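# Press rubber backing onto pin post, put pin in bin

## Task

Push a rubber backing fully or almost fully onto the post of the pin, its wide end facing the pin, then place the pin inside the bin. Some backings fit tightly and may halt partway if pushed only gently, so a firmer push can be needed.

## Robot and tools

Robot: two arms on the table, left_arm (left hand) and right_arm (right hand, mirror of the left). Each arm ends in a five-part hand (index, middle, ring, thumb) with a fixed mast at the wrist on the palm side that can strike things.

Frames. Scene frame: origin at table-top height midway between the nominal bases, +z up, +x out over the table, left_arm toward +y. Actual bases: left_arm at (+0.047, +0.341, 0) m with a slight yaw, right_arm at (+0.041, -0.339, 0) m. Every hand pose, velocity, target and offset an arm reports or takes is in that arm's own base frame; fixed cameras and the table use the scene frame. The hand point sits out from the palm between index and middle knuckles. Its axes: +z toward the straight fingertips, +y out of the palm face, +x across the palm away from the thumb on the right hand (toward the thumb on the left).

The row. Every call that moves anything uses rows of 48 numbers, each in [-1, 1], one row covering both arms even if one stays still: left_arm dx, dy, dz, rx, ry, rz; then 16 left finger motors; left current_limit, speed; then the same 24 for right_arm. Finger motor order: index_mcp, index_abd, index_pip, index_dip, middle_mcp, middle_abd, middle_pip, middle_dip, ring_mcp, ring_abd, ring_pip, ring_dip, thumb_cmc, thumb_axl, thumb_mcp, thumb_ipl.

Pose numbers are offsets, not poses: they are measured from the arm's current Hand target, along that arm's base axes, with 1.0 = 0.6 m for dx, dy, dz and 180 degrees for the rotation vector rx, ry, rz (turning about the Hand target position). All zeros re-requests the current Hand target; repeating a nonzero offset moves the arm further. The controller limits commanded orientation to 32 degrees from the measured one per step.

Finger numbers are absolute goal angles, each scaled between its two stops; a zero is a real goal, so to keep a hand unchanged copy back its hand_goal, hand_current_limit and hand_speed. Open hand: -0.75, 0, -0.58, -0.70 for each of the three fingers, then thumb -0.71, -0.68, -0.23, -0.17. Toward +1, _mcp/_pip/_dip curl fingers, _abd swings a finger away from the thumb, thumb_cmc brings the thumb in front of the palm. current_limit maps -1..+1 to 0..550 mA (minimum 11 mA); speed sets motor rate as (speed+1)/2 of 8.5 rad/s. Start values: +0.4 and -0.6. A finger presses only while its goal lies past the object; holding 495 mA or more for 5 s shuts the motor down for 10 s.

Tools.
execute_actions(actions, cameras): actions is a list of actions; each action is up to 15 rows at 1/30 s per row, and a short action repeats its last row. Every row in one action counts from the Hand target at that action's start. Images come back only for an empty list or when cameras are named.
move(target, speed, blend, stop_force, zero, blocking, cameras): straight-line hand paths toward one row or a list of up to 15 rows, all offsets from the same starting Hand targets. speed in m/s, 0.002 to 3.6, default 0.25 (turning at twice that in rad/s). blend in m rounds corners in a list. stop_force in N, 3 to 120, ends an arm's path when its wrist sensor feels that much push against its travel; it is unreliable while the hand rotates, and should be omitted when backing away from a contact. zero resets the sensor reference beforehand (default true). blocking=false returns early but cannot be combined with stop_force. Moves do not avoid obstacles or the other arm; keep paths away from an arm's own base. The result adds a move: line such as done, off_target, moving, held or fault, plus limits (paced = pose clipped, held = steps withheld).
wait(seconds 0 to 10), stop() to brake a running move, zoom_image(camera, region [x0,y0,x1,y1] pixels, up to 504 on a side) on the latest image, zero_wrist_force(arm), finished_scene() which ends for good.

Cameras: cam_head_left, cam_head_right, cam_high (504x504), cam_left_wrist, cam_right_wrist (616x616 fisheye).

Results: end_effector_position (m), quat, velocities per arm in its base frame; Hand target (next offsets count from it; the hand may rest short, so send the gap as an offset); hand_goal, hand_measured, hand_current_ma, hand_state (moving, goal, blocked, overload); wrist force and torque in the hand's axes plus the peak since last shown; joint torques; motor temperatures.

Avoid: arms are stiff, so aiming even slightly beyond a firm contact can trigger a fault; about 150 N outside force or joint overload (wrist joints 26.3 N m) stops the arm for 10 s and the hand ignores new numbers meanwhile. Pressing the backing on may need real force, so build it up slowly with stop_force rather than driving through. Do not hit the arms together or let a hand grip the other hand. Do not drop parts, release moving parts, slam things, or let anything leave the table. Motors heat when holding loads or straining; 85 °C brakes the arm for 30 s or more. Occasional outside nudges can shift loose items.

Each tool is called as a command line: name --argument value for each argument, lists and objects as JSON in quotes; but a table of rows of numbers goes row by row, as --pt "numbers of a row", without its own name.

## Session

execute_actions --actions '[]'

Scene clock: 0.00 s.
left_arm: end_effector_position=(+0.7948, -0.3556, +0.1809) hand_goal=(-0.754, +0.000, -0.576, -0.696, -0.754, +0.000, -0.576, -0.696, -0.754, +0.000, -0.576, -0.696, -0.714, -0.678, -0.226, -0.168) hand_measured=(-0.754, +0.000, -0.576, -0.696, -0.754, +0.000, -0.576, -0.696, -0.754, +0.000, -0.576, -0.696, -0.714, -0.678, -0.226, -0.168) hand_current_ma=(+0, +0, +0, +0, +0, +0, +0, +0, +0, +0, +0, +0, +0, +0, +0, +0) hand_state=(goal, goal, goal, goal, goal, goal, goal, goal, goal, goal, goal, goal, goal, goal, goal, goal) hand_current_limit=0.40 hand_speed=-0.60 end_effector_quat_wxyz=(+0.263, +0.795, +0.540, -0.082) | right_arm: end_effector_position=(+0.2312, +0.0535, +0.1998) hand_goal=(-0.754, +0.000, -0.576, -0.696, -0.754, +0.000, -0.576, -0.696, -0.754, +0.000, -0.576, -0.696, -0.714, -0.678, -0.226, -0.168) hand_measured=(-0.754, +0.000, -0.576, -0.696, -0.754, +0.000, -0.576, -0.696, -0.754, +0.000, -0.576, -0.696, -0.714, -0.678, -0.226, -0.168) hand_current_ma=(+0, +0, +0, +0, +0, +0, +0, +0, +0, +0, +0, +0, +0, +0, +0, +0) hand_state=(goal, goal, goal, goal, goal, goal, goal, goal, goal, goal, goal, goal, goal, goal, goal, goal) hand_current_limit=0.40 hand_speed=-0.60 end_effector_quat_wxyz=(+0.189, +0.930, -0.113, -0.294)
Joint positions: left_arm=[2.995 -2.207 -1.392 -0.854 1.071 0.164] | right_arm=[0.136 -1.572 2.1 -1.41 -1.775 2.022]
Joint velocities: within noise
Joint torques (N m): no reading
Motor temperatures (°C): left_arm=[27 27 35 43 42 40] | right_arm=[39 34 37 39 41 42]
Wrist force (N): no reading
Wrist torque (N m): no reading
Wrist force, peak (N): no reading
Hand target: left_arm +0.7948, -0.3556, +0.1809; +0.263, +0.795, +0.540, -0.082 | right_arm +0.2312, +0.0535, +0.1998; +0.189, +0.930, -0.113, -0.294

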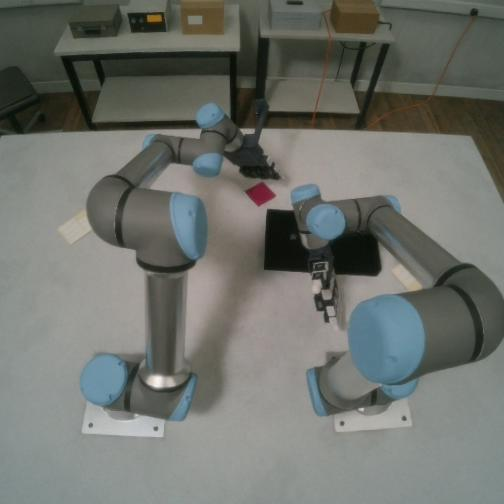

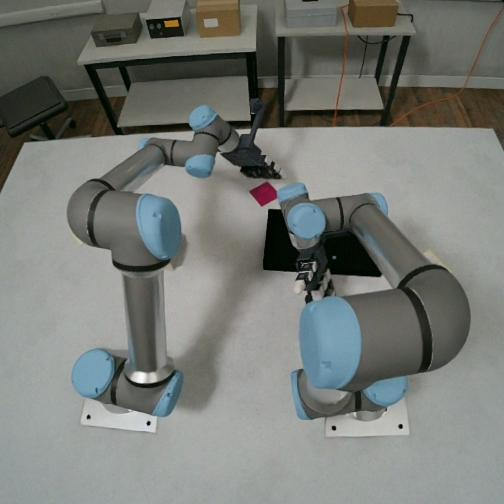

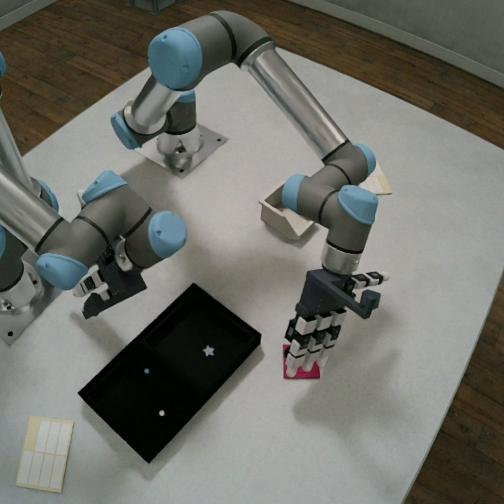

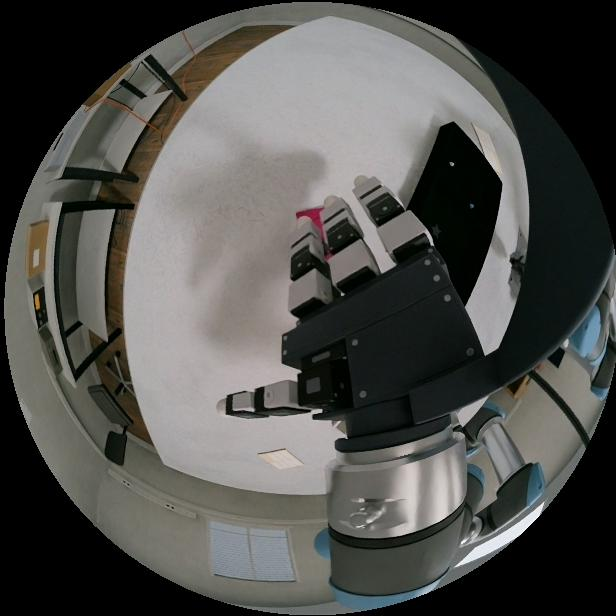

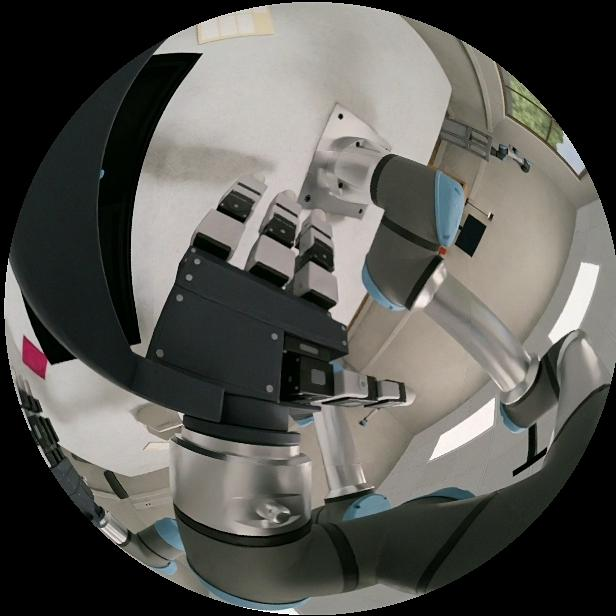

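zoom_image --camera "cam_high" --region '[80, 280, 270, 470]'

zoom_image --camera "cam_high" --region '[130, 330, 230, 430]'

zoom_image --camera "cam_high" --region '[250, 170, 420, 340]'

zoom_image --camera "cam_head_left" --region '[230, 160, 400, 330]'

zoom_image --camera "cam_head_right" --region '[230, 160, 400, 330]'

Scaled by 2.653 from the camera's 504x504 image, which has a finer 720x720 frame.

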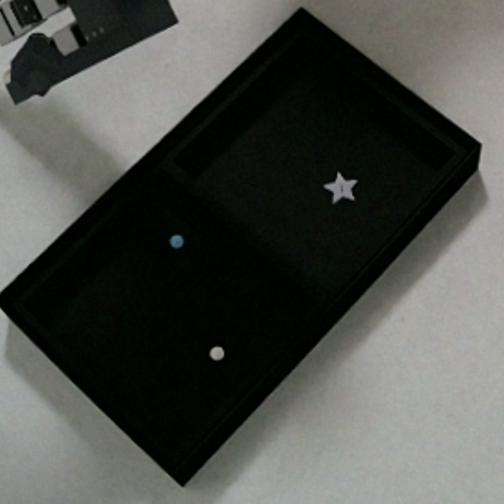

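Scaled by 5.040 from the camera's 504x504 image, which has a finer 720x720 frame.

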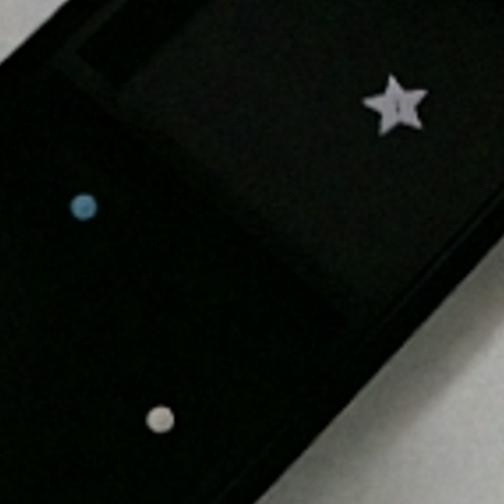

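Scaled by 2.965 from the camera's 504x504 image, which has a finer 720x720 frame.

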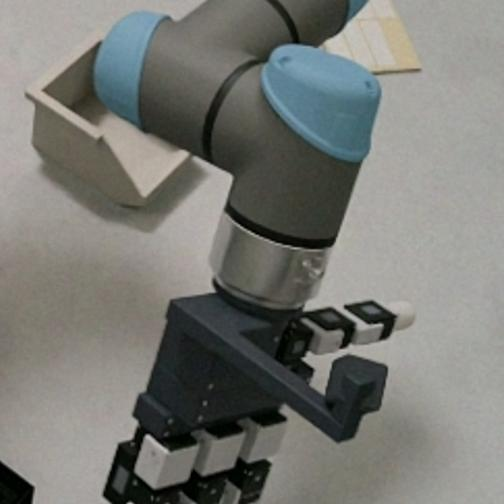

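Scaled by 2.965 from the camera's 504x504 image, which has a finer 720x720 frame.

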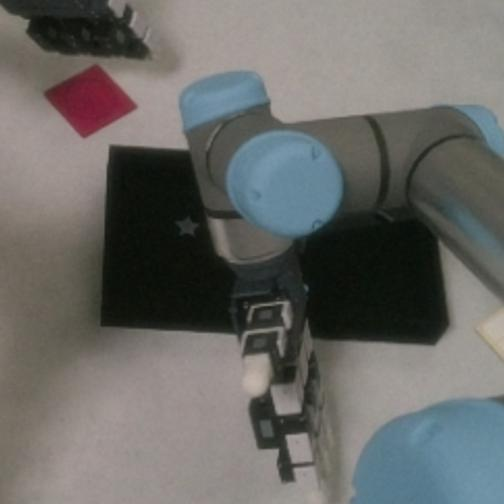

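Scaled by 2.965 from the camera's 504x504 image, which has a finer 720x720 frame.

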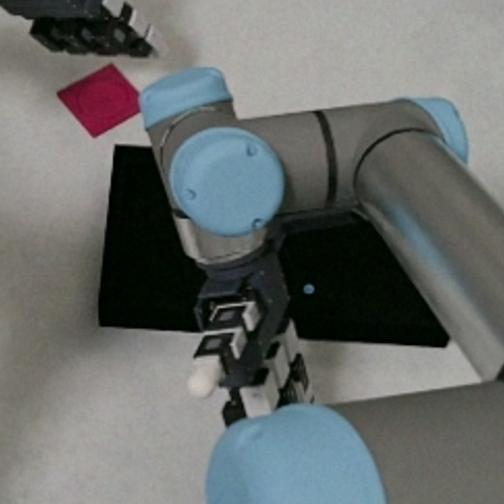

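zoom_image --camera "cam_left_wrist" --region '[390, 110, 540, 260]'

zoom_image --camera "cam_left_wrist" --region '[415, 205, 485, 250]'

Scaled by 3.360 from the camera's 616x616 image, which has a finer 880x880 frame.

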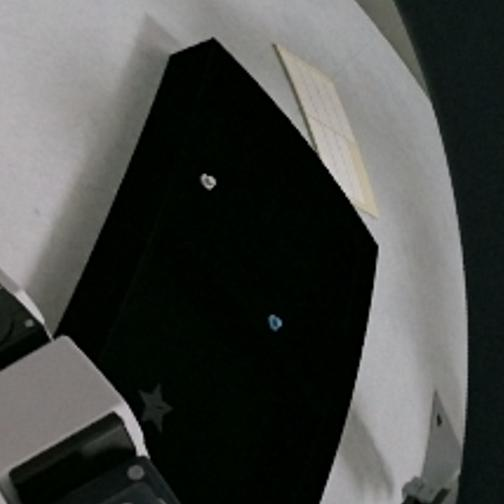

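Scaled by 7.200 from the camera's 616x616 image, which has a finer 880x880 frame.

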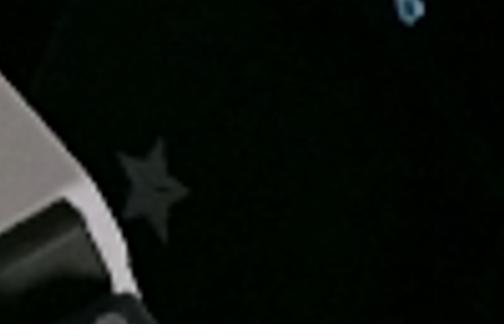

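move --pt "-0.04 0.17 0.13 0 0 0 -0.754 0 -0.576 -0.696 -0.754 0 -0.576 -0.696 -0.754 0 -0.576 -0.696 -0.714 -0.678 -0.226 -0.168 0.4 -0.6 0.1147 0.0775 0.167 0.0574 -0.2251 -0.2117 -0.137 0 -0.577 -0.696 -0.137 0 -0.577 -0.696 -1 0 0.737 0.609 -0.714 -0.678 -0.226 -0.168 0.4 -0.6" --pt "-0.083 0.333 0.133 0 0 0 -0.754 0 -0.576 -0.696 -0.754 0 -0.576 -0.696 -0.754 0 -0.576 -0.696 -0.714 -0.678 -0.226 -0.168 0.4 -0.6 0.4097 0.1992 0.0 0.1148 -0.4502 -0.4234 -0.137 0 -0.577 -0.696 -0.137 0 -0.577 -0.696 -1 0 0.737 0.609 -0.714 -0.678 -0.226 -0.168 0.4 -0.6" --speed 0.3 --blend 0.05 --cameras '["all"]'

Scene clock: 20.03 s.
left_arm: end_effector_position=(+0.7450, -0.1558, +0.2607) hand_goal=(-0.754, +0.000, -0.576, -0.696, -0.754, +0.000, -0.576, -0.696, -0.754, +0.000, -0.576, -0.696, -0.714, -0.678, -0.226, -0.168) hand_measured=(-0.754, +0.000, -0.576, -0.696, -0.754, +0.000, -0.576, -0.696, -0.754, +0.000, -0.576, -0.696, -0.714, -0.678, -0.224, -0.168) hand_current_ma=(+0, +0, -1, +0, +0, +0, -1, +0, +0, +0, -1, +0, +0, +1, +4, +0) hand_state=(goal, goal, goal, goal, goal, goal, goal, goal, goal, goal, goal, goal, goal, goal, goal, goal) hand_current_limit=0.40 hand_speed=-0.60 end_effector_quat_wxyz=(+0.263, +0.795, +0.540, -0.082) | right_arm: end_effector_position=(+0.4770, +0.1730, +0.1998) hand_goal=(-0.138, +0.000, -0.578, -0.696, -0.138, +0.000, -0.578, -0.696, -1.000, +0.000, +0.736, +0.608, -0.714, -0.678, -0.226, -0.168) hand_measured=(-0.140, +0.000, -0.578, -0.696, -0.140, +0.000, -0.578, -0.696, -0.996, +0.000, +0.732, +0.606, -0.710, -0.678, -0.224, -0.168) hand_current_ma=(-2, +0, +1, +0, -2, +0, +1, +0, +5, +0, -7, -4, +6, +1, +4, +0) hand_state=(goal, goal, goal, goal, goal, goal, goal, goal, goal, goal, goal, goal, goal, goal, goal, goal) hand_current_limit=0.40 hand_speed=-0.60 end_effector_quat_wxyz=(-0.270, +0.654, -0.653, +0.270)
Joint positions: left_arm=[3.302 -1.913 -1.578 -1.139 1.018 0.513] | right_arm=[0.045 -1.578 2.222 -2.999 -1.602 3.173]
Joint torques (N m): left_arm=[9.13 48.05 11.69 1.67 -2.54 2.07] | right_arm=[14.45 -11.86 -5.55 -4.82 -1.22 1.77]
Wrist force (N): left_arm=[0.3 -0.5 -0.1] | right_arm=[1.2 -1.8 0.3]
Wrist torque (N m): left_arm=[-0.02 -0.04 0.01] | right_arm=[-0.05 -0.19 0.07]
Wrist force, peak (N): left_arm=[0.3 -0.7 -0.5] | right_arm=[1.9 -1.5 -0.5]
Hand target: left_arm +0.7450, -0.1558, +0.2607; +0.263, +0.795, +0.540, -0.082 | right_arm +0.4770, +0.1730, +0.1998; -0.270, +0.654, -0.653, +0.270
Off the commanded pose: left_arm 0.000 m, 0 deg | right_arm 0.000 m, 0 deg.
move: done
camera_calibration:
cam_left_wrist: T_world_to_cam=[[-0.902269, -0.408924, 0.136715, 0.536081], [-0.338363, 0.868048, 0.363322, 0.227097], [-0.267247, 0.281555, -0.921578, 0.604581], [0, 0, 0, 1]] pos_world=[0.722103, -0.148137, 0.401369]
cam_right_wrist: T_world_to_cam=[[-0.44299, 0.780405, -0.441281, 0.196573], [-0.262498, 0.357736, 0.89617, -0.183026], [0.857237, 0.512829, 0.0463809, -0.389101], [0, 0, 0, 1]] pos_world=[0.372588, 0.111611, 0.268813]

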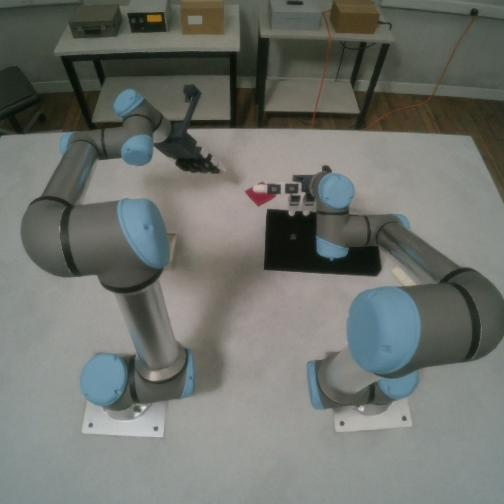

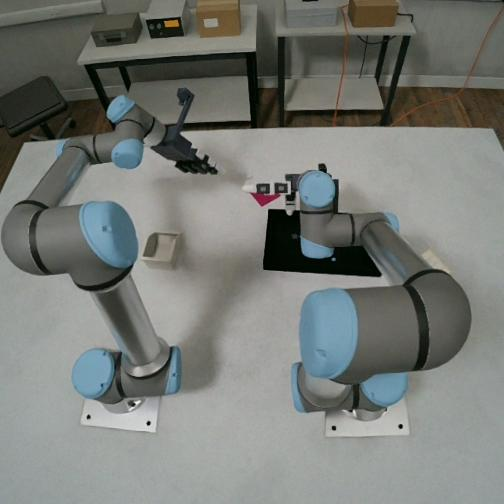

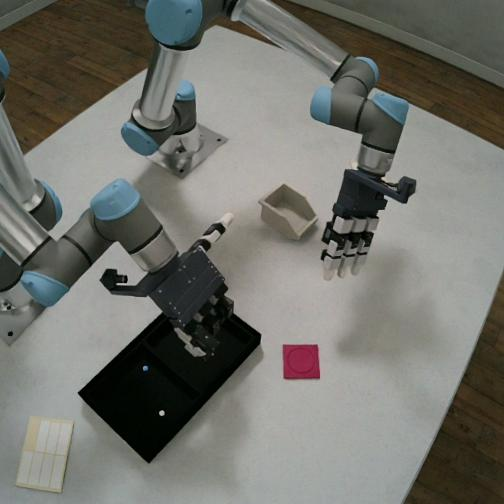

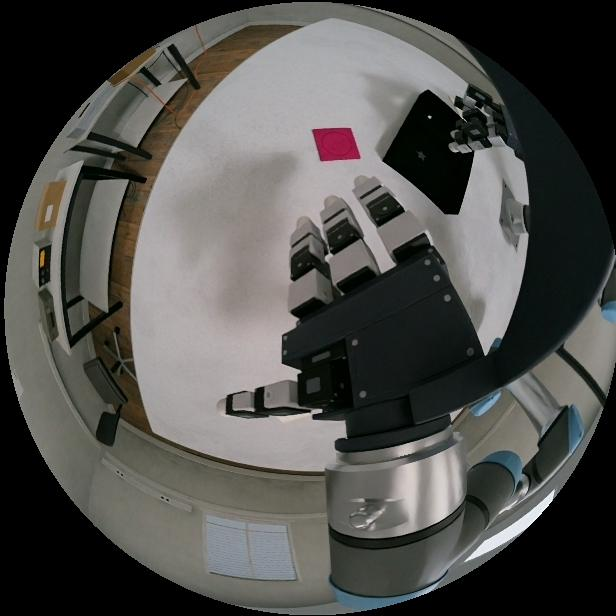

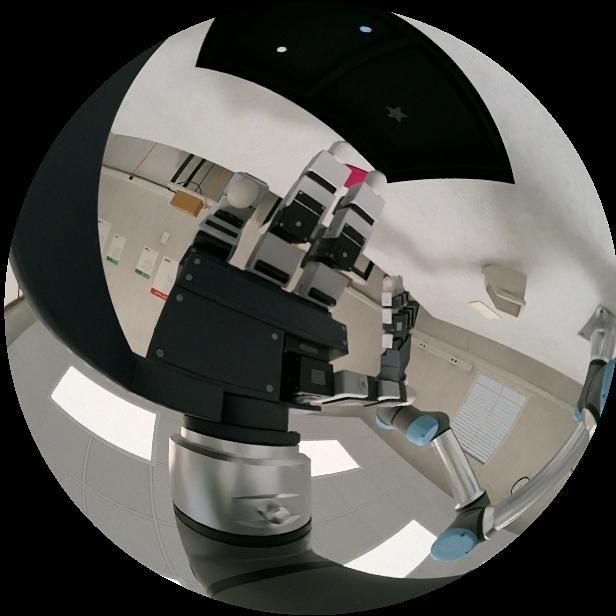

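zoom_image --camera "cam_right_wrist" --region '[360, 80, 430, 150]'

zoom_image --camera "cam_right_wrist" --region '[260, 10, 400, 80]'

zoom_image --camera "cam_right_wrist" --region '[250, 120, 410, 280]'

zoom_image --camera "cam_left_wrist" --region '[380, 90, 520, 230]'

zoom_image --camera "cam_left_wrist" --region '[405, 140, 435, 170]'

Scaled by 7.200 from the camera's 616x616 image, which has a finer 880x880 frame.

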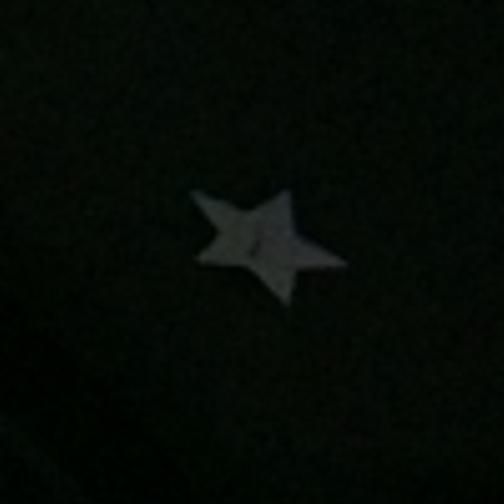

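Scaled by 3.600 from the camera's 616x616 image, which has a finer 880x880 frame.

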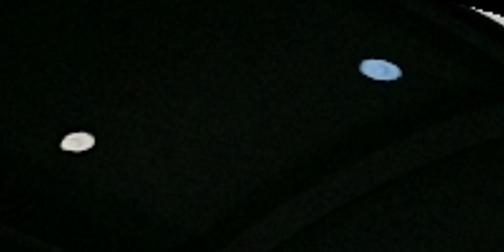

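Scaled by 3.150 from the camera's 616x616 image, which has a finer 880x880 frame.

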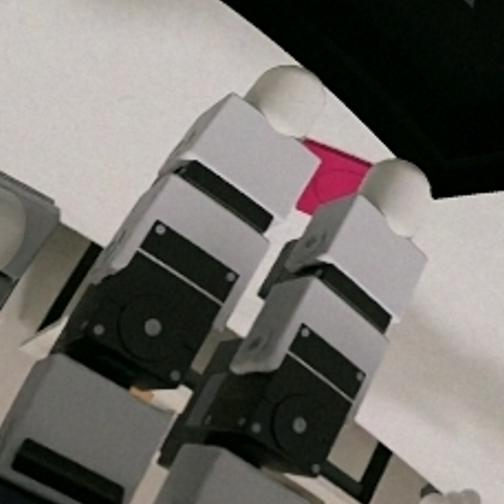

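Scaled by 3.600 from the camera's 616x616 image, which has a finer 880x880 frame.

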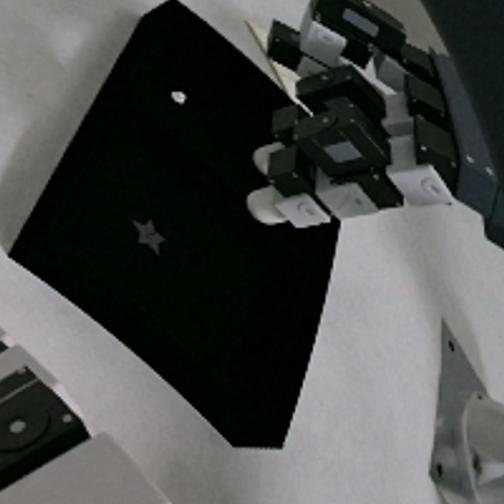

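Scaled by 16.800 from the camera's 616x616 image, which has a finer 880x880 frame.

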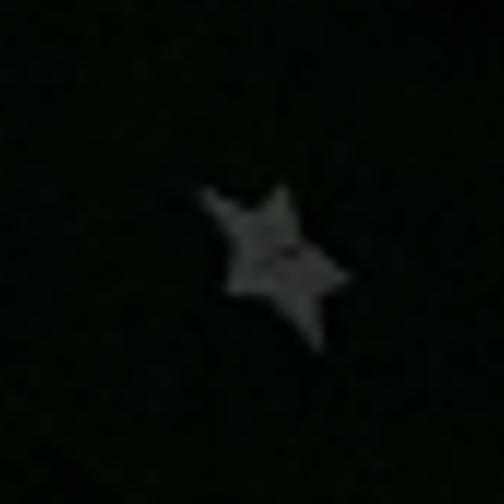

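move --pt "0 0 0 0 0 0 -0.754 0 -0.576 -0.696 -0.754 0 -0.576 -0.696 -0.754 0 -0.576 -0.696 -0.714 -0.678 -0.226 -0.168 0.4 -0.6 0 0 0 0 0 0 -1 0 0.737 0.609 -1 0 0.737 0.609 -1 0 0.737 0.609 -0.714 -0.678 -0.226 -0.168 0.4 -0.6" --pt "0 0 0 0 0 0 -0.754 0 -0.576 -0.696 -0.754 0 -0.576 -0.696 -0.754 0 -0.576 -0.696 -0.714 -0.678 -0.226 -0.168 0.4 -0.6 0.095 0.0183 -0.225 0 0 0 -1 0 0.737 0.609 -1 0 0.737 0.609 -1 0 0.737 0.609 -0.714 -0.678 -0.226 -0.168 0.4 -0.6" --speed 0.15 --cameras '["cam_right_wrist","cam_high"]'

zoom_image --camera "cam_right_wrist" --region '[400, 60, 520, 180]'

Scene clock: 41.93 s.
left_arm: end_effector_position=(+0.7450, -0.1558, +0.2607) hand_goal=(-0.754, +0.000, -0.576, -0.696, -0.754, +0.000, -0.576, -0.696, -0.754, +0.000, -0.576, -0.696, -0.714, -0.678, -0.226, -0.168) hand_measured=(-0.754, +0.000, -0.576, -0.696, -0.754, +0.000, -0.576, -0.696, -0.754, +0.000, -0.576, -0.696, -0.714, -0.678, -0.224, -0.168) hand_current_ma=(+0, +0, -1, +0, +0, +0, -1, +0, +0, +0, -1, +0, +0, +1, +4, +0) hand_state=(goal, goal, goal, goal, goal, goal, goal, goal, goal, goal, goal, goal, goal, goal, goal, goal) hand_current_limit=0.40 hand_speed=-0.60 end_effector_quat_wxyz=(+0.263, +0.795, +0.540, -0.082) | right_arm: end_effector_position=(+0.5340, +0.1839, +0.0649) hand_goal=(-1.000, +0.000, +0.736, +0.608, -1.000, +0.000, +0.736, +0.608, -1.000, +0.000, +0.736, +0.608, -0.714, -0.678, -0.226, -0.168) hand_measured=(-0.986, +0.000, +0.732, +0.604, -0.984, +0.000, +0.732, +0.606, -0.996, +0.000, +0.732, +0.606, -0.710, -0.678, -0.224, -0.168) hand_current_ma=(+34, +0, -8, -5, +37, +0, -7, -4, +6, +0, -6, -4, +6, +1, +4, +0) hand_state=(goal, goal, goal, goal, goal, goal, goal, goal, goal, goal, goal, goal, goal, goal, goal, goal) hand_current_limit=0.40 hand_speed=-0.60 end_effector_quat_wxyz=(-0.270, +0.654, -0.653, +0.270)
Joint positions: left_arm=[3.302 -1.913 -1.578 -1.139 1.018 0.513] | right_arm=[0.064 -1.164 2.192 -3.383 -1.616 3.186]
Joint torques (N m): left_arm=[9.27 47.54 11.89 1.74 -2.56 1.99] | right_arm=[13.64 -23.29 -27.08 -4.76 -1.51 1.7]
Wrist force (N): left_arm=[0.2 -0.4 -0.1] | right_arm=[1.4 -1.8 0.2]
Wrist torque (N m): left_arm=[-0.01 -0.03 0.01] | right_arm=[-0.07 -0.21 0.08]
Wrist force, peak (N): left_arm=[0.3 -0.8 -0.2] | right_arm=[1.5 -2.1 0.2]
Hand target: left_arm +0.7450, -0.1558, +0.2607; +0.263, +0.795, +0.540, -0.082 | right_arm +0.5340, +0.1840, +0.0648; -0.270, +0.654, -0.653, +0.270
Off the commanded pose: left_arm 0.000 m, 0 deg | right_arm 0.000 m, 0 deg.
move: done
camera_calibration:
cam_right_wrist: T_world_to_cam=[[-0.442873, 0.780451, -0.441316, 0.153737], [-0.262563, 0.357744, 0.896147, -0.0510394], [0.857277, 0.512753, 0.0464824, -0.437319], [0, 0, 0, 1]] pos_world=[0.429588, 0.122511, 0.133913]
Images, in order (width x height): cam_high 504x504, cam_right_wrist 616x616.

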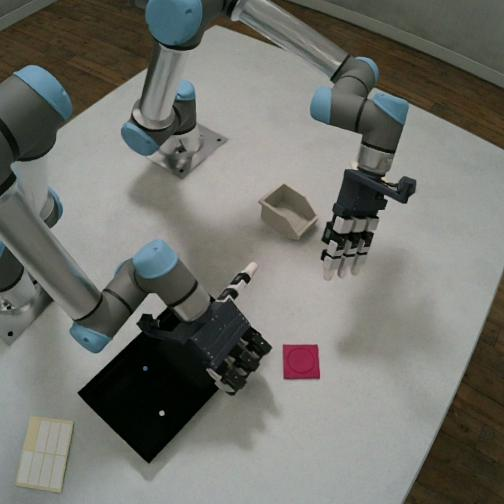

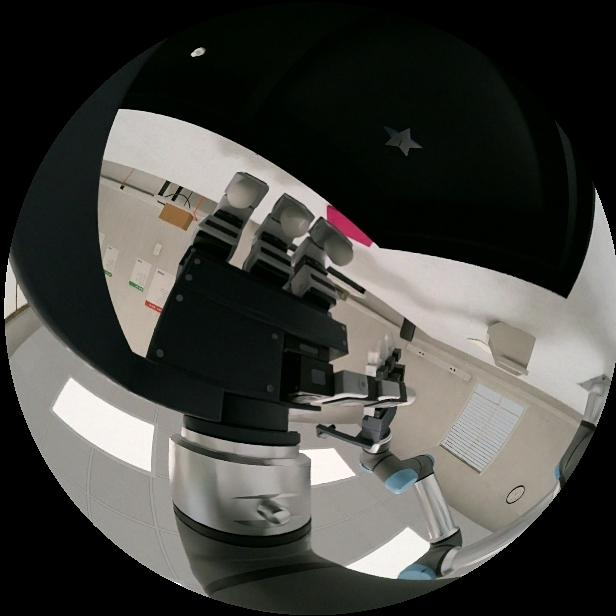

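Scaled by 4.200 from the camera's 616x616 image, which has a finer 880x880 frame.

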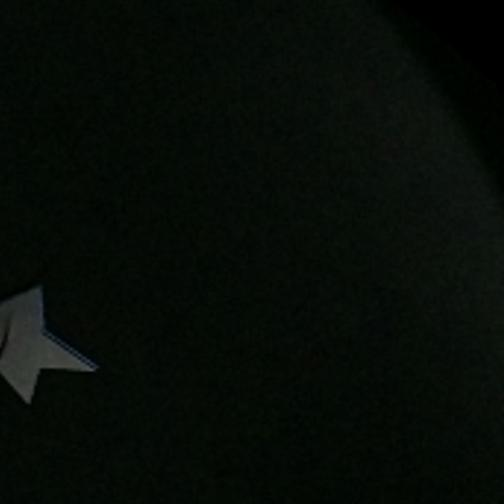

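zoom_image --camera "cam_right_wrist" --region '[380, 116, 430, 166]'

zoom_image --camera "cam_right_wrist" --region '[180, 35, 220, 75]'

Scaled by 10.080 from the camera's 616x616 image, which has a finer 880x880 frame.

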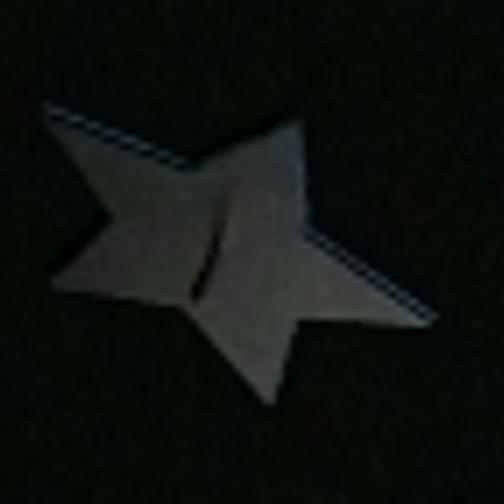

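Scaled by 12.600 from the camera's 616x616 image, which has a finer 880x880 frame.

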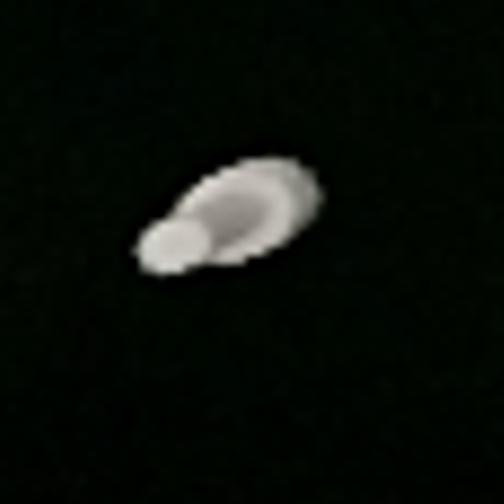

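zoom_image --camera "cam_high" --region '[70, 300, 270, 470]'

zoom_image --camera "cam_high" --region '[235, 315, 285, 365]'

zoom_image --camera "cam_high" --region '[130, 350, 180, 430]'

zoom_image --camera "cam_high" --region '[245, 170, 335, 260]'

Scaled by 2.520 from the camera's 504x504 image, which has a finer 720x720 frame.

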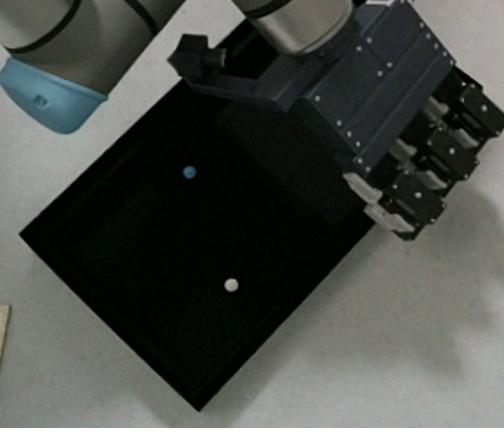

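Scaled by 10.080 from the camera's 504x504 image, which has a finer 720x720 frame.

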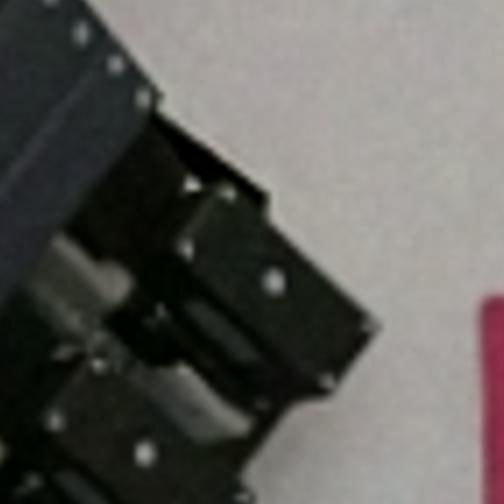

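Scaled by 6.300 from the camera's 504x504 image, which has a finer 720x720 frame.

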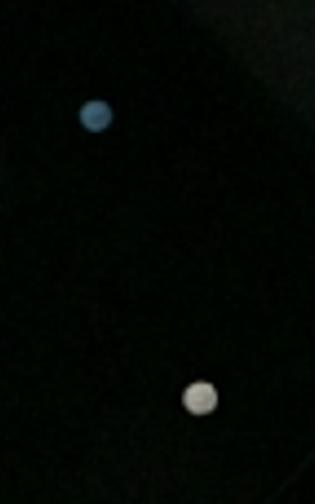

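Scaled by 5.600 from the camera's 504x504 image, which has a finer 720x720 frame.

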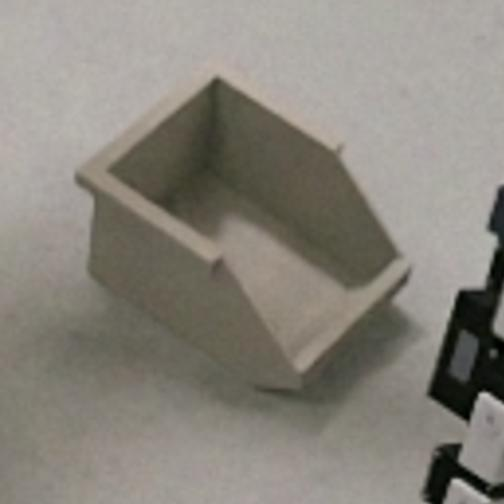

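move --target '[0,0,0,0,0,0,-0.754,0,-0.576,-0.696,-0.754,0,-0.576,-0.696,-0.754,0,-0.576,-0.696,-0.714,-0.678,-0.226,-0.168,0.4,-0.6,0.0167,-0.3,0,0,0,0,-1,0,0.737,0.609,-1,0,0.737,0.609,-1,0,0.737,0.609,-0.714,-0.678,-0.226,-0.168,0.4,-0.6]' --speed 0.2 --cameras '["cam_right_wrist"]'

Scene clock: 46.63 s.
left_arm: end_effector_position=(+0.7450, -0.1558, +0.2607) hand_goal=(-0.754, +0.000, -0.576, -0.696, -0.754, +0.000, -0.576, -0.696, -0.754, +0.000, -0.576, -0.696, -0.714, -0.678, -0.226, -0.168) hand_measured=(-0.754, +0.000, -0.576, -0.696, -0.754, +0.000, -0.576, -0.696, -0.754, +0.000, -0.576, -0.696, -0.714, -0.678, -0.224, -0.168) hand_current_ma=(+0, +0, -1, +0, +0, +0, -1, +0, +0, +0, -1, +0, +0, +1, +4, +0) hand_state=(goal, goal, goal, goal, goal, goal, goal, goal, goal, goal, goal, goal, goal, goal, goal, goal) hand_current_limit=0.40 hand_speed=-0.60 end_effector_quat_wxyz=(+0.263, +0.795, +0.540, -0.082) | right_arm: end_effector_position=(+0.5440, +0.0040, +0.0648) hand_goal=(-1.000, +0.000, +0.736, +0.608, -1.000, +0.000, +0.736, +0.608, -1.000, +0.000, +0.736, +0.608, -0.714, -0.678, -0.226, -0.168) hand_measured=(-0.986, +0.000, +0.732, +0.604, -0.984, +0.000, +0.732, +0.606, -0.996, +0.000, +0.732, +0.606, -0.710, -0.678, -0.224, -0.168) hand_current_ma=(+34, +0, -8, -5, +37, +0, -7, -4, +6, +0, -6, -4, +6, +1, +4, +0) hand_state=(goal, goal, goal, goal, goal, goal, goal, goal, goal, goal, goal, goal, goal, goal, goal, goal) hand_current_limit=0.40 hand_speed=-0.60 end_effector_quat_wxyz=(-0.270, +0.654, -0.653, +0.270)
Joint positions: left_arm=[3.302 -1.913 -1.578 -1.139 1.018 0.513] | right_arm=[-0.348 -1.202 2.25 -3.373 -1.327 2.89]
Joint torques (N m): left_arm=[8.83 47.82 11.94 1.76 -2.37 2.04] | right_arm=[-11.87 -21.98 -26.87 -0.71 1.51 -1.09]
Wrist force (N): left_arm=[0.1 -0.4 -0.2] | right_arm=[1.4 -1.5 -0.1]
Wrist torque (N m): left_arm=[-0.01 -0.03 0.00] | right_arm=[-0.01 -0.21 0.17]
Wrist force, peak (N): left_arm=[0.5 -0.7 -0.1] | right_arm=[2.6 -1.5 -0.1]
Hand target: left_arm +0.7450, -0.1558, +0.2607; +0.263, +0.795, +0.540, -0.082 | right_arm +0.5440, +0.0040, +0.0648; -0.270, +0.654, -0.653, +0.270
Off the commanded pose: left_arm 0.000 m, 0 deg | right_arm 0.000 m, 0 deg.
move: done
camera_calibration:
cam_right_wrist: T_world_to_cam=[[-0.442853, 0.780423, -0.441386, 0.298524], [-0.262597, 0.357805, 0.896113, 0.0160572], [0.857277, 0.512753, 0.0464817, -0.353643], [0, 0, 0, 1]] pos_world=[0.439588, -0.0573887, 0.133813]
Images, in order (width x height): cam_right_wrist 616x616.

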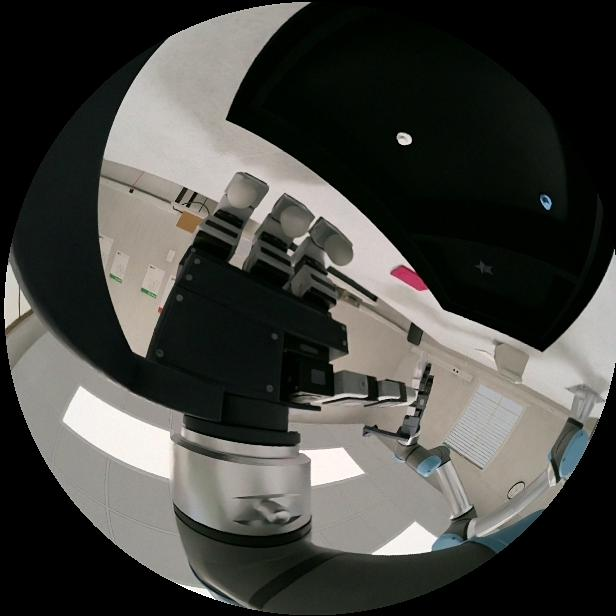

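zoom_image --camera "cam_right_wrist" --region '[390, 124, 420, 154]'

zoom_image --camera "cam_right_wrist" --region '[530, 187, 560, 217]'

zoom_image --camera "cam_right_wrist" --region '[465, 248, 505, 288]'

zoom_image --camera "cam_right_wrist" --region '[200, 150, 360, 310]'

Scaled by 16.800 from the camera's 616x616 image, which has a finer 880x880 frame.

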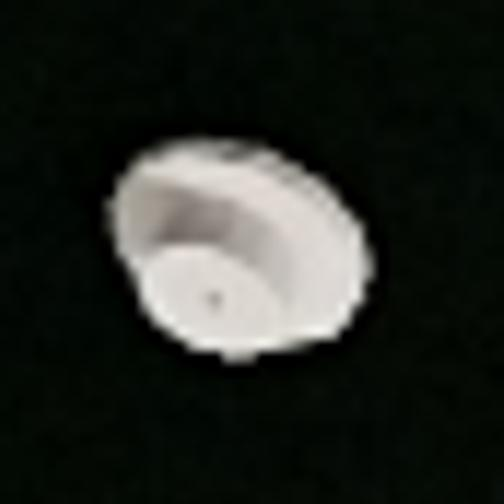

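Scaled by 16.800 from the camera's 616x616 image, which has a finer 880x880 frame.

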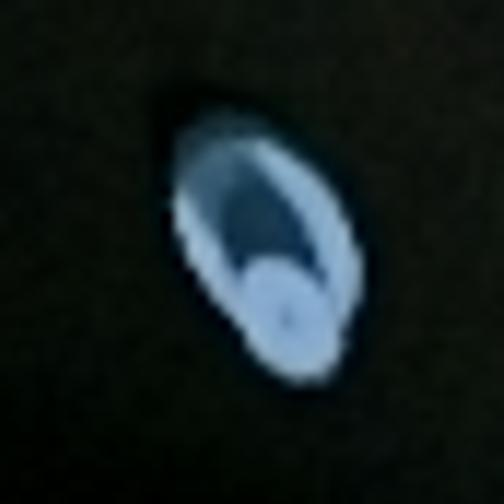

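Scaled by 12.600 from the camera's 616x616 image, which has a finer 880x880 frame.

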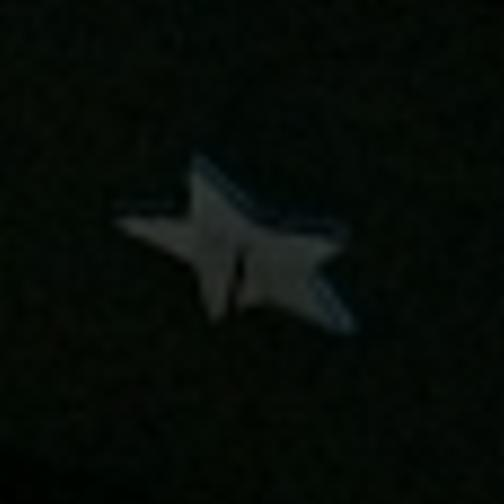

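Scaled by 3.150 from the camera's 616x616 image, which has a finer 880x880 frame.

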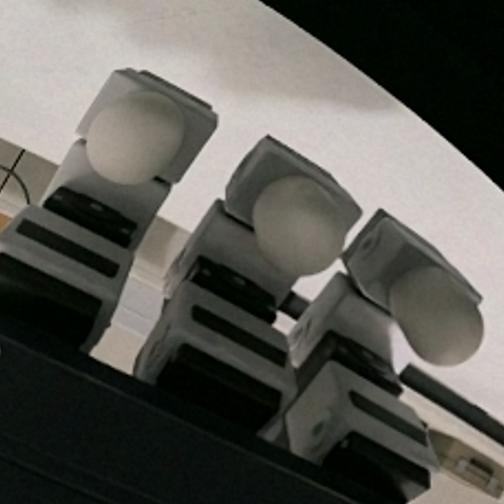

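move --pt "0 0 0 0 0 0 -0.754 0 -0.576 -0.696 -0.754 0 -0.576 -0.696 -0.754 0 -0.576 -0.696 -0.714 -0.678 -0.226 -0.168 0.4 -0.6 -0.095 -0.0217 0.142 0 0 0 -1 0 0.737 0.609 -1 0 0.737 0.609 -1 0 0.737 0.609 -0.714 -0.678 -0.226 -0.168 0.4 -0.6" --pt "0 0 0 0 0 0 -0.754 0 -0.576 -0.696 -0.754 0 -0.576 -0.696 -0.754 0 -0.576 -0.696 -0.714 -0.678 -0.226 -0.168 0.4 -0.6 -0.095 -0.0217 0.142 0 0 0 -0.137 0 -0.577 -0.696 -0.137 0 -0.577 -0.696 -1 0 0.737 0.609 -0.714 -0.678 -0.226 -0.168 0.4 -0.6" --speed 0.2 --cameras '["cam_right_wrist"]'

zoom_image --camera "cam_right_wrist" --region '[280, 80, 420, 220]'

Scene clock: 54.67 s.
left_arm: end_effector_position=(+0.7450, -0.1558, +0.2607) hand_goal=(-0.754, +0.000, -0.576, -0.696, -0.754, +0.000, -0.576, -0.696, -0.754, +0.000, -0.576, -0.696, -0.714, -0.678, -0.226, -0.168) hand_measured=(-0.754, +0.000, -0.576, -0.696, -0.754, +0.000, -0.576, -0.696, -0.754, +0.000, -0.576, -0.696, -0.714, -0.678, -0.224, -0.168) hand_current_ma=(+0, +0, -1, +0, +0, +0, -1, +0, +0, +0, -1, +0, +0, +1, +4, +0) hand_state=(goal, goal, goal, goal, goal, goal, goal, goal, goal, goal, goal, goal, goal, goal, goal, goal) hand_current_limit=0.40 hand_speed=-0.60 end_effector_quat_wxyz=(+0.263, +0.795, +0.540, -0.082) | right_arm: end_effector_position=(+0.4870, -0.0091, +0.1500) hand_goal=(-0.138, +0.000, -0.578, -0.696, -0.138, +0.000, -0.578, -0.696, -1.000, +0.000, +0.736, +0.608, -0.714, -0.678, -0.226, -0.168) hand_measured=(-0.140, +0.000, -0.574, -0.694, -0.140, +0.000, -0.576, -0.694, -0.996, +0.000, +0.732, +0.606, -0.710, -0.678, -0.224, -0.168) hand_current_ma=(-2, +0, +5, +4, -2, +0, +4, +3, +6, +0, -6, -4, +6, +1, +4, +0) hand_state=(goal, goal, goal, goal, goal, goal, goal, goal, goal, goal, goal, goal, goal, goal, goal, goal) hand_current_limit=0.40 hand_speed=-0.60 end_effector_quat_wxyz=(-0.270, +0.654, -0.653, +0.270)
Joint positions: left_arm=[3.302 -1.913 -1.578 -1.139 1.018 0.513] | right_arm=[-0.435 -1.534 2.335 -3.108 -1.268 2.824]
Joint torques (N m): left_arm=[8.78 48.3 13.27 1.85 -2.39 1.86] | right_arm=[-11.37 -27.25 -3.72 -1.09 1.41 -1.44]
Wrist force (N): left_arm=[0.4 -0.3 -0.1] | right_arm=[1.2 -1.3 -0.1]
Wrist torque (N m): left_arm=[0.00 -0.06 0.03] | right_arm=[0.07 -0.20 0.17]
Wrist force, peak (N): left_arm=[0.2 -0.8 -0.2] | right_arm=[1.7 -1.8 0.0]
Hand target: left_arm +0.7450, -0.1558, +0.2607; +0.263, +0.795, +0.540, -0.082 | right_arm +0.4870, -0.0091, +0.1500; -0.270, +0.654, -0.653, +0.270
Off the commanded pose: left_arm 0.000 m, 0 deg | right_arm 0.000 m, 0 deg.
move: done
camera_calibration:
cam_right_wrist: T_world_to_cam=[[-0.442873, 0.780451, -0.441316, 0.321105], [-0.262563, 0.357744, 0.896147, -0.0705974], [0.857277, 0.512753, 0.0464824, -0.302021], [0, 0, 0, 1]] pos_world=[0.382588, -0.0704885, 0.219013]
Images, in order (width x height): cam_right_wrist 616x616.

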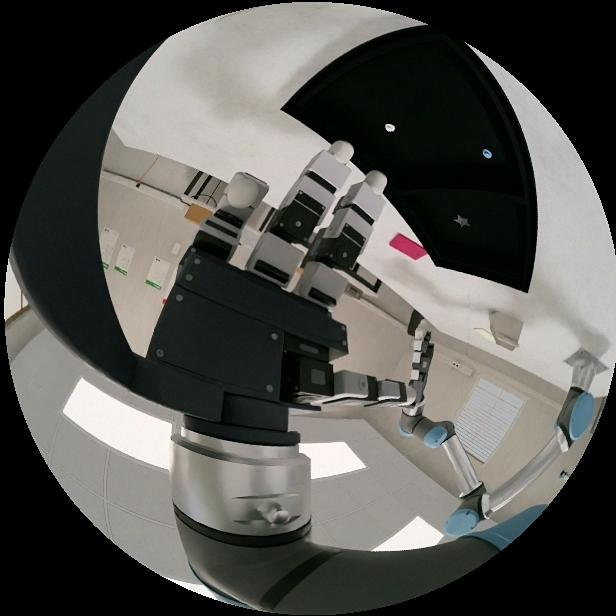

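Scaled by 3.600 from the camera's 616x616 image, which has a finer 880x880 frame.

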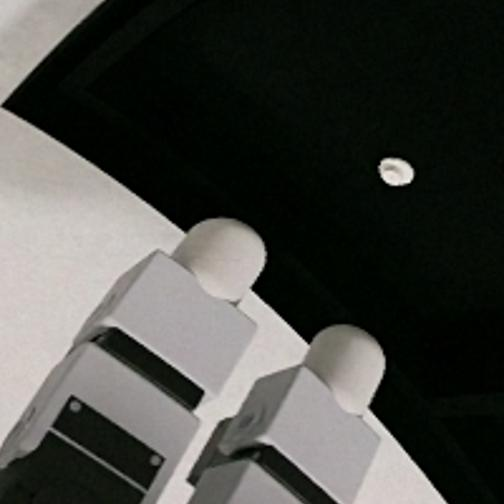

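move --target '[0,0,0,0,0,0,-0.754,0,-0.576,-0.696,-0.754,0,-0.576,-0.696,-0.754,0,-0.576,-0.696,-0.714,-0.678,-0.226,-0.168,0.4,-0.6,-0.0183,0,-0.0583,0,0,0,-0.137,0,-0.577,-0.696,-0.137,0,-0.577,-0.696,-1,0,0.737,0.609,-0.714,-0.678,-0.226,-0.168,0.4,-0.6]' --speed 0.1 --cameras '["cam_right_wrist"]'

zoom_image --camera "cam_right_wrist" --region '[320, 110, 420, 210]'

Scene clock: 56.63 s.
left_arm: end_effector_position=(+0.7450, -0.1558, +0.2607) hand_goal=(-0.754, +0.000, -0.576, -0.696, -0.754, +0.000, -0.576, -0.696, -0.754, +0.000, -0.576, -0.696, -0.714, -0.678, -0.226, -0.168) hand_measured=(-0.754, +0.000, -0.576, -0.696, -0.754, +0.000, -0.576, -0.696, -0.754, +0.000, -0.576, -0.696, -0.714, -0.678, -0.224, -0.168) hand_current_ma=(+0, +0, -1, +0, +0, +0, -1, +0, +0, +0, -1, +0, +0, +1, +4, +0) hand_state=(goal, goal, goal, goal, goal, goal, goal, goal, goal, goal, goal, goal, goal, goal, goal, goal) hand_current_limit=0.40 hand_speed=-0.60 end_effector_quat_wxyz=(+0.263, +0.795, +0.540, -0.082) | right_arm: end_effector_position=(+0.4761, -0.0091, +0.1151) hand_goal=(-0.138, +0.000, -0.578, -0.696, -0.138, +0.000, -0.578, -0.696, -1.000, +0.000, +0.736, +0.608, -0.714, -0.678, -0.226, -0.168) hand_measured=(-0.140, +0.000, -0.574, -0.694, -0.140, +0.000, -0.576, -0.694, -0.996, +0.000, +0.732, +0.606, -0.710, -0.678, -0.224, -0.168) hand_current_ma=(-1, +0, +5, +4, -2, +0, +4, +3, +6, +0, -6, -4, +6, +1, +4, +0) hand_state=(goal, goal, goal, goal, goal, goal, goal, goal, goal, goal, goal, goal, goal, goal, goal, goal) hand_current_limit=0.40 hand_speed=-0.60 end_effector_quat_wxyz=(-0.270, +0.654, -0.653, +0.270)
Joint positions: left_arm=[3.302 -1.913 -1.578 -1.139 1.018 0.513] | right_arm=[-0.448 -1.471 2.401 -3.234 -1.26 2.813]
Joint torques (N m): left_arm=[8.83 47.48 12.6 1.69 -2.45 1.71] | right_arm=[-12.53 -11.78 -1.27 -4.46 1.61 -1.31]
Wrist force (N): left_arm=[0.2 -0.4 -0.3] | right_arm=[1.1 -1.5 0.0]
Wrist torque (N m): left_arm=[0.01 -0.04 0.01] | right_arm=[0.02 -0.17 0.17]
Wrist force, peak (N): left_arm=[0.5 -0.6 -0.1] | right_arm=[1.4 -1.8 -0.2]
Hand target: left_arm +0.7450, -0.1558, +0.2607; +0.263, +0.795, +0.540, -0.082 | right_arm +0.4761, -0.0091, +0.1150; -0.270, +0.654, -0.653, +0.270
Off the commanded pose: left_arm 0.000 m, 0 deg | right_arm 0.000 m, 0 deg.
move: done
camera_calibration:
cam_right_wrist: T_world_to_cam=[[-0.442911, 0.780429, -0.441317, 0.300888], [-0.262486, 0.357789, 0.896152, -0.0422102], [0.857281, 0.512755, 0.0463826, -0.291037], [0, 0, 0, 1]] pos_world=[0.371688, -0.0704887, 0.184113]
Images, in order (width x height): cam_right_wrist 616x616.

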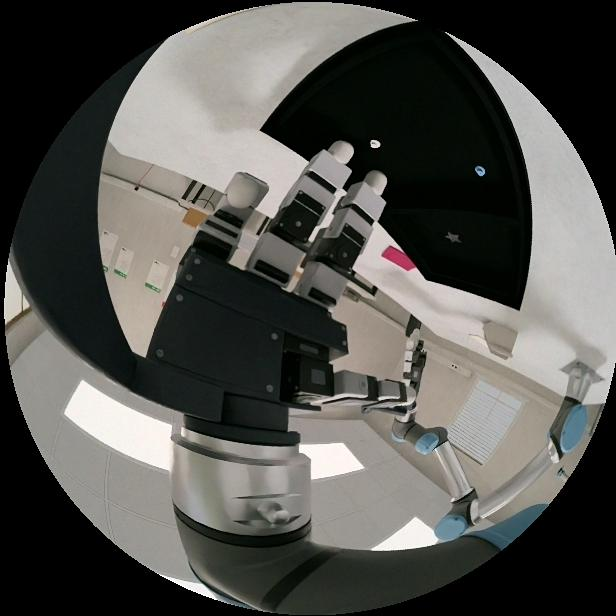

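Scaled by 5.040 from the camera's 616x616 image, which has a finer 880x880 frame.

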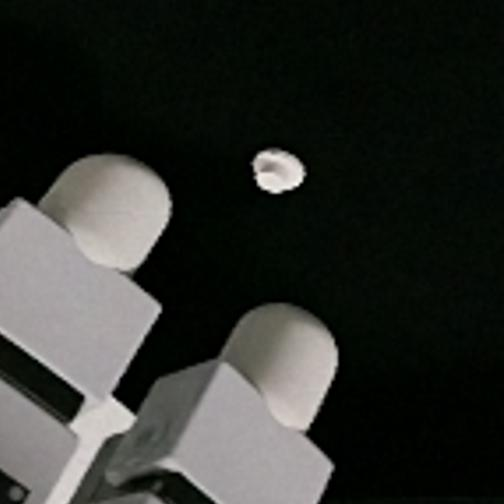

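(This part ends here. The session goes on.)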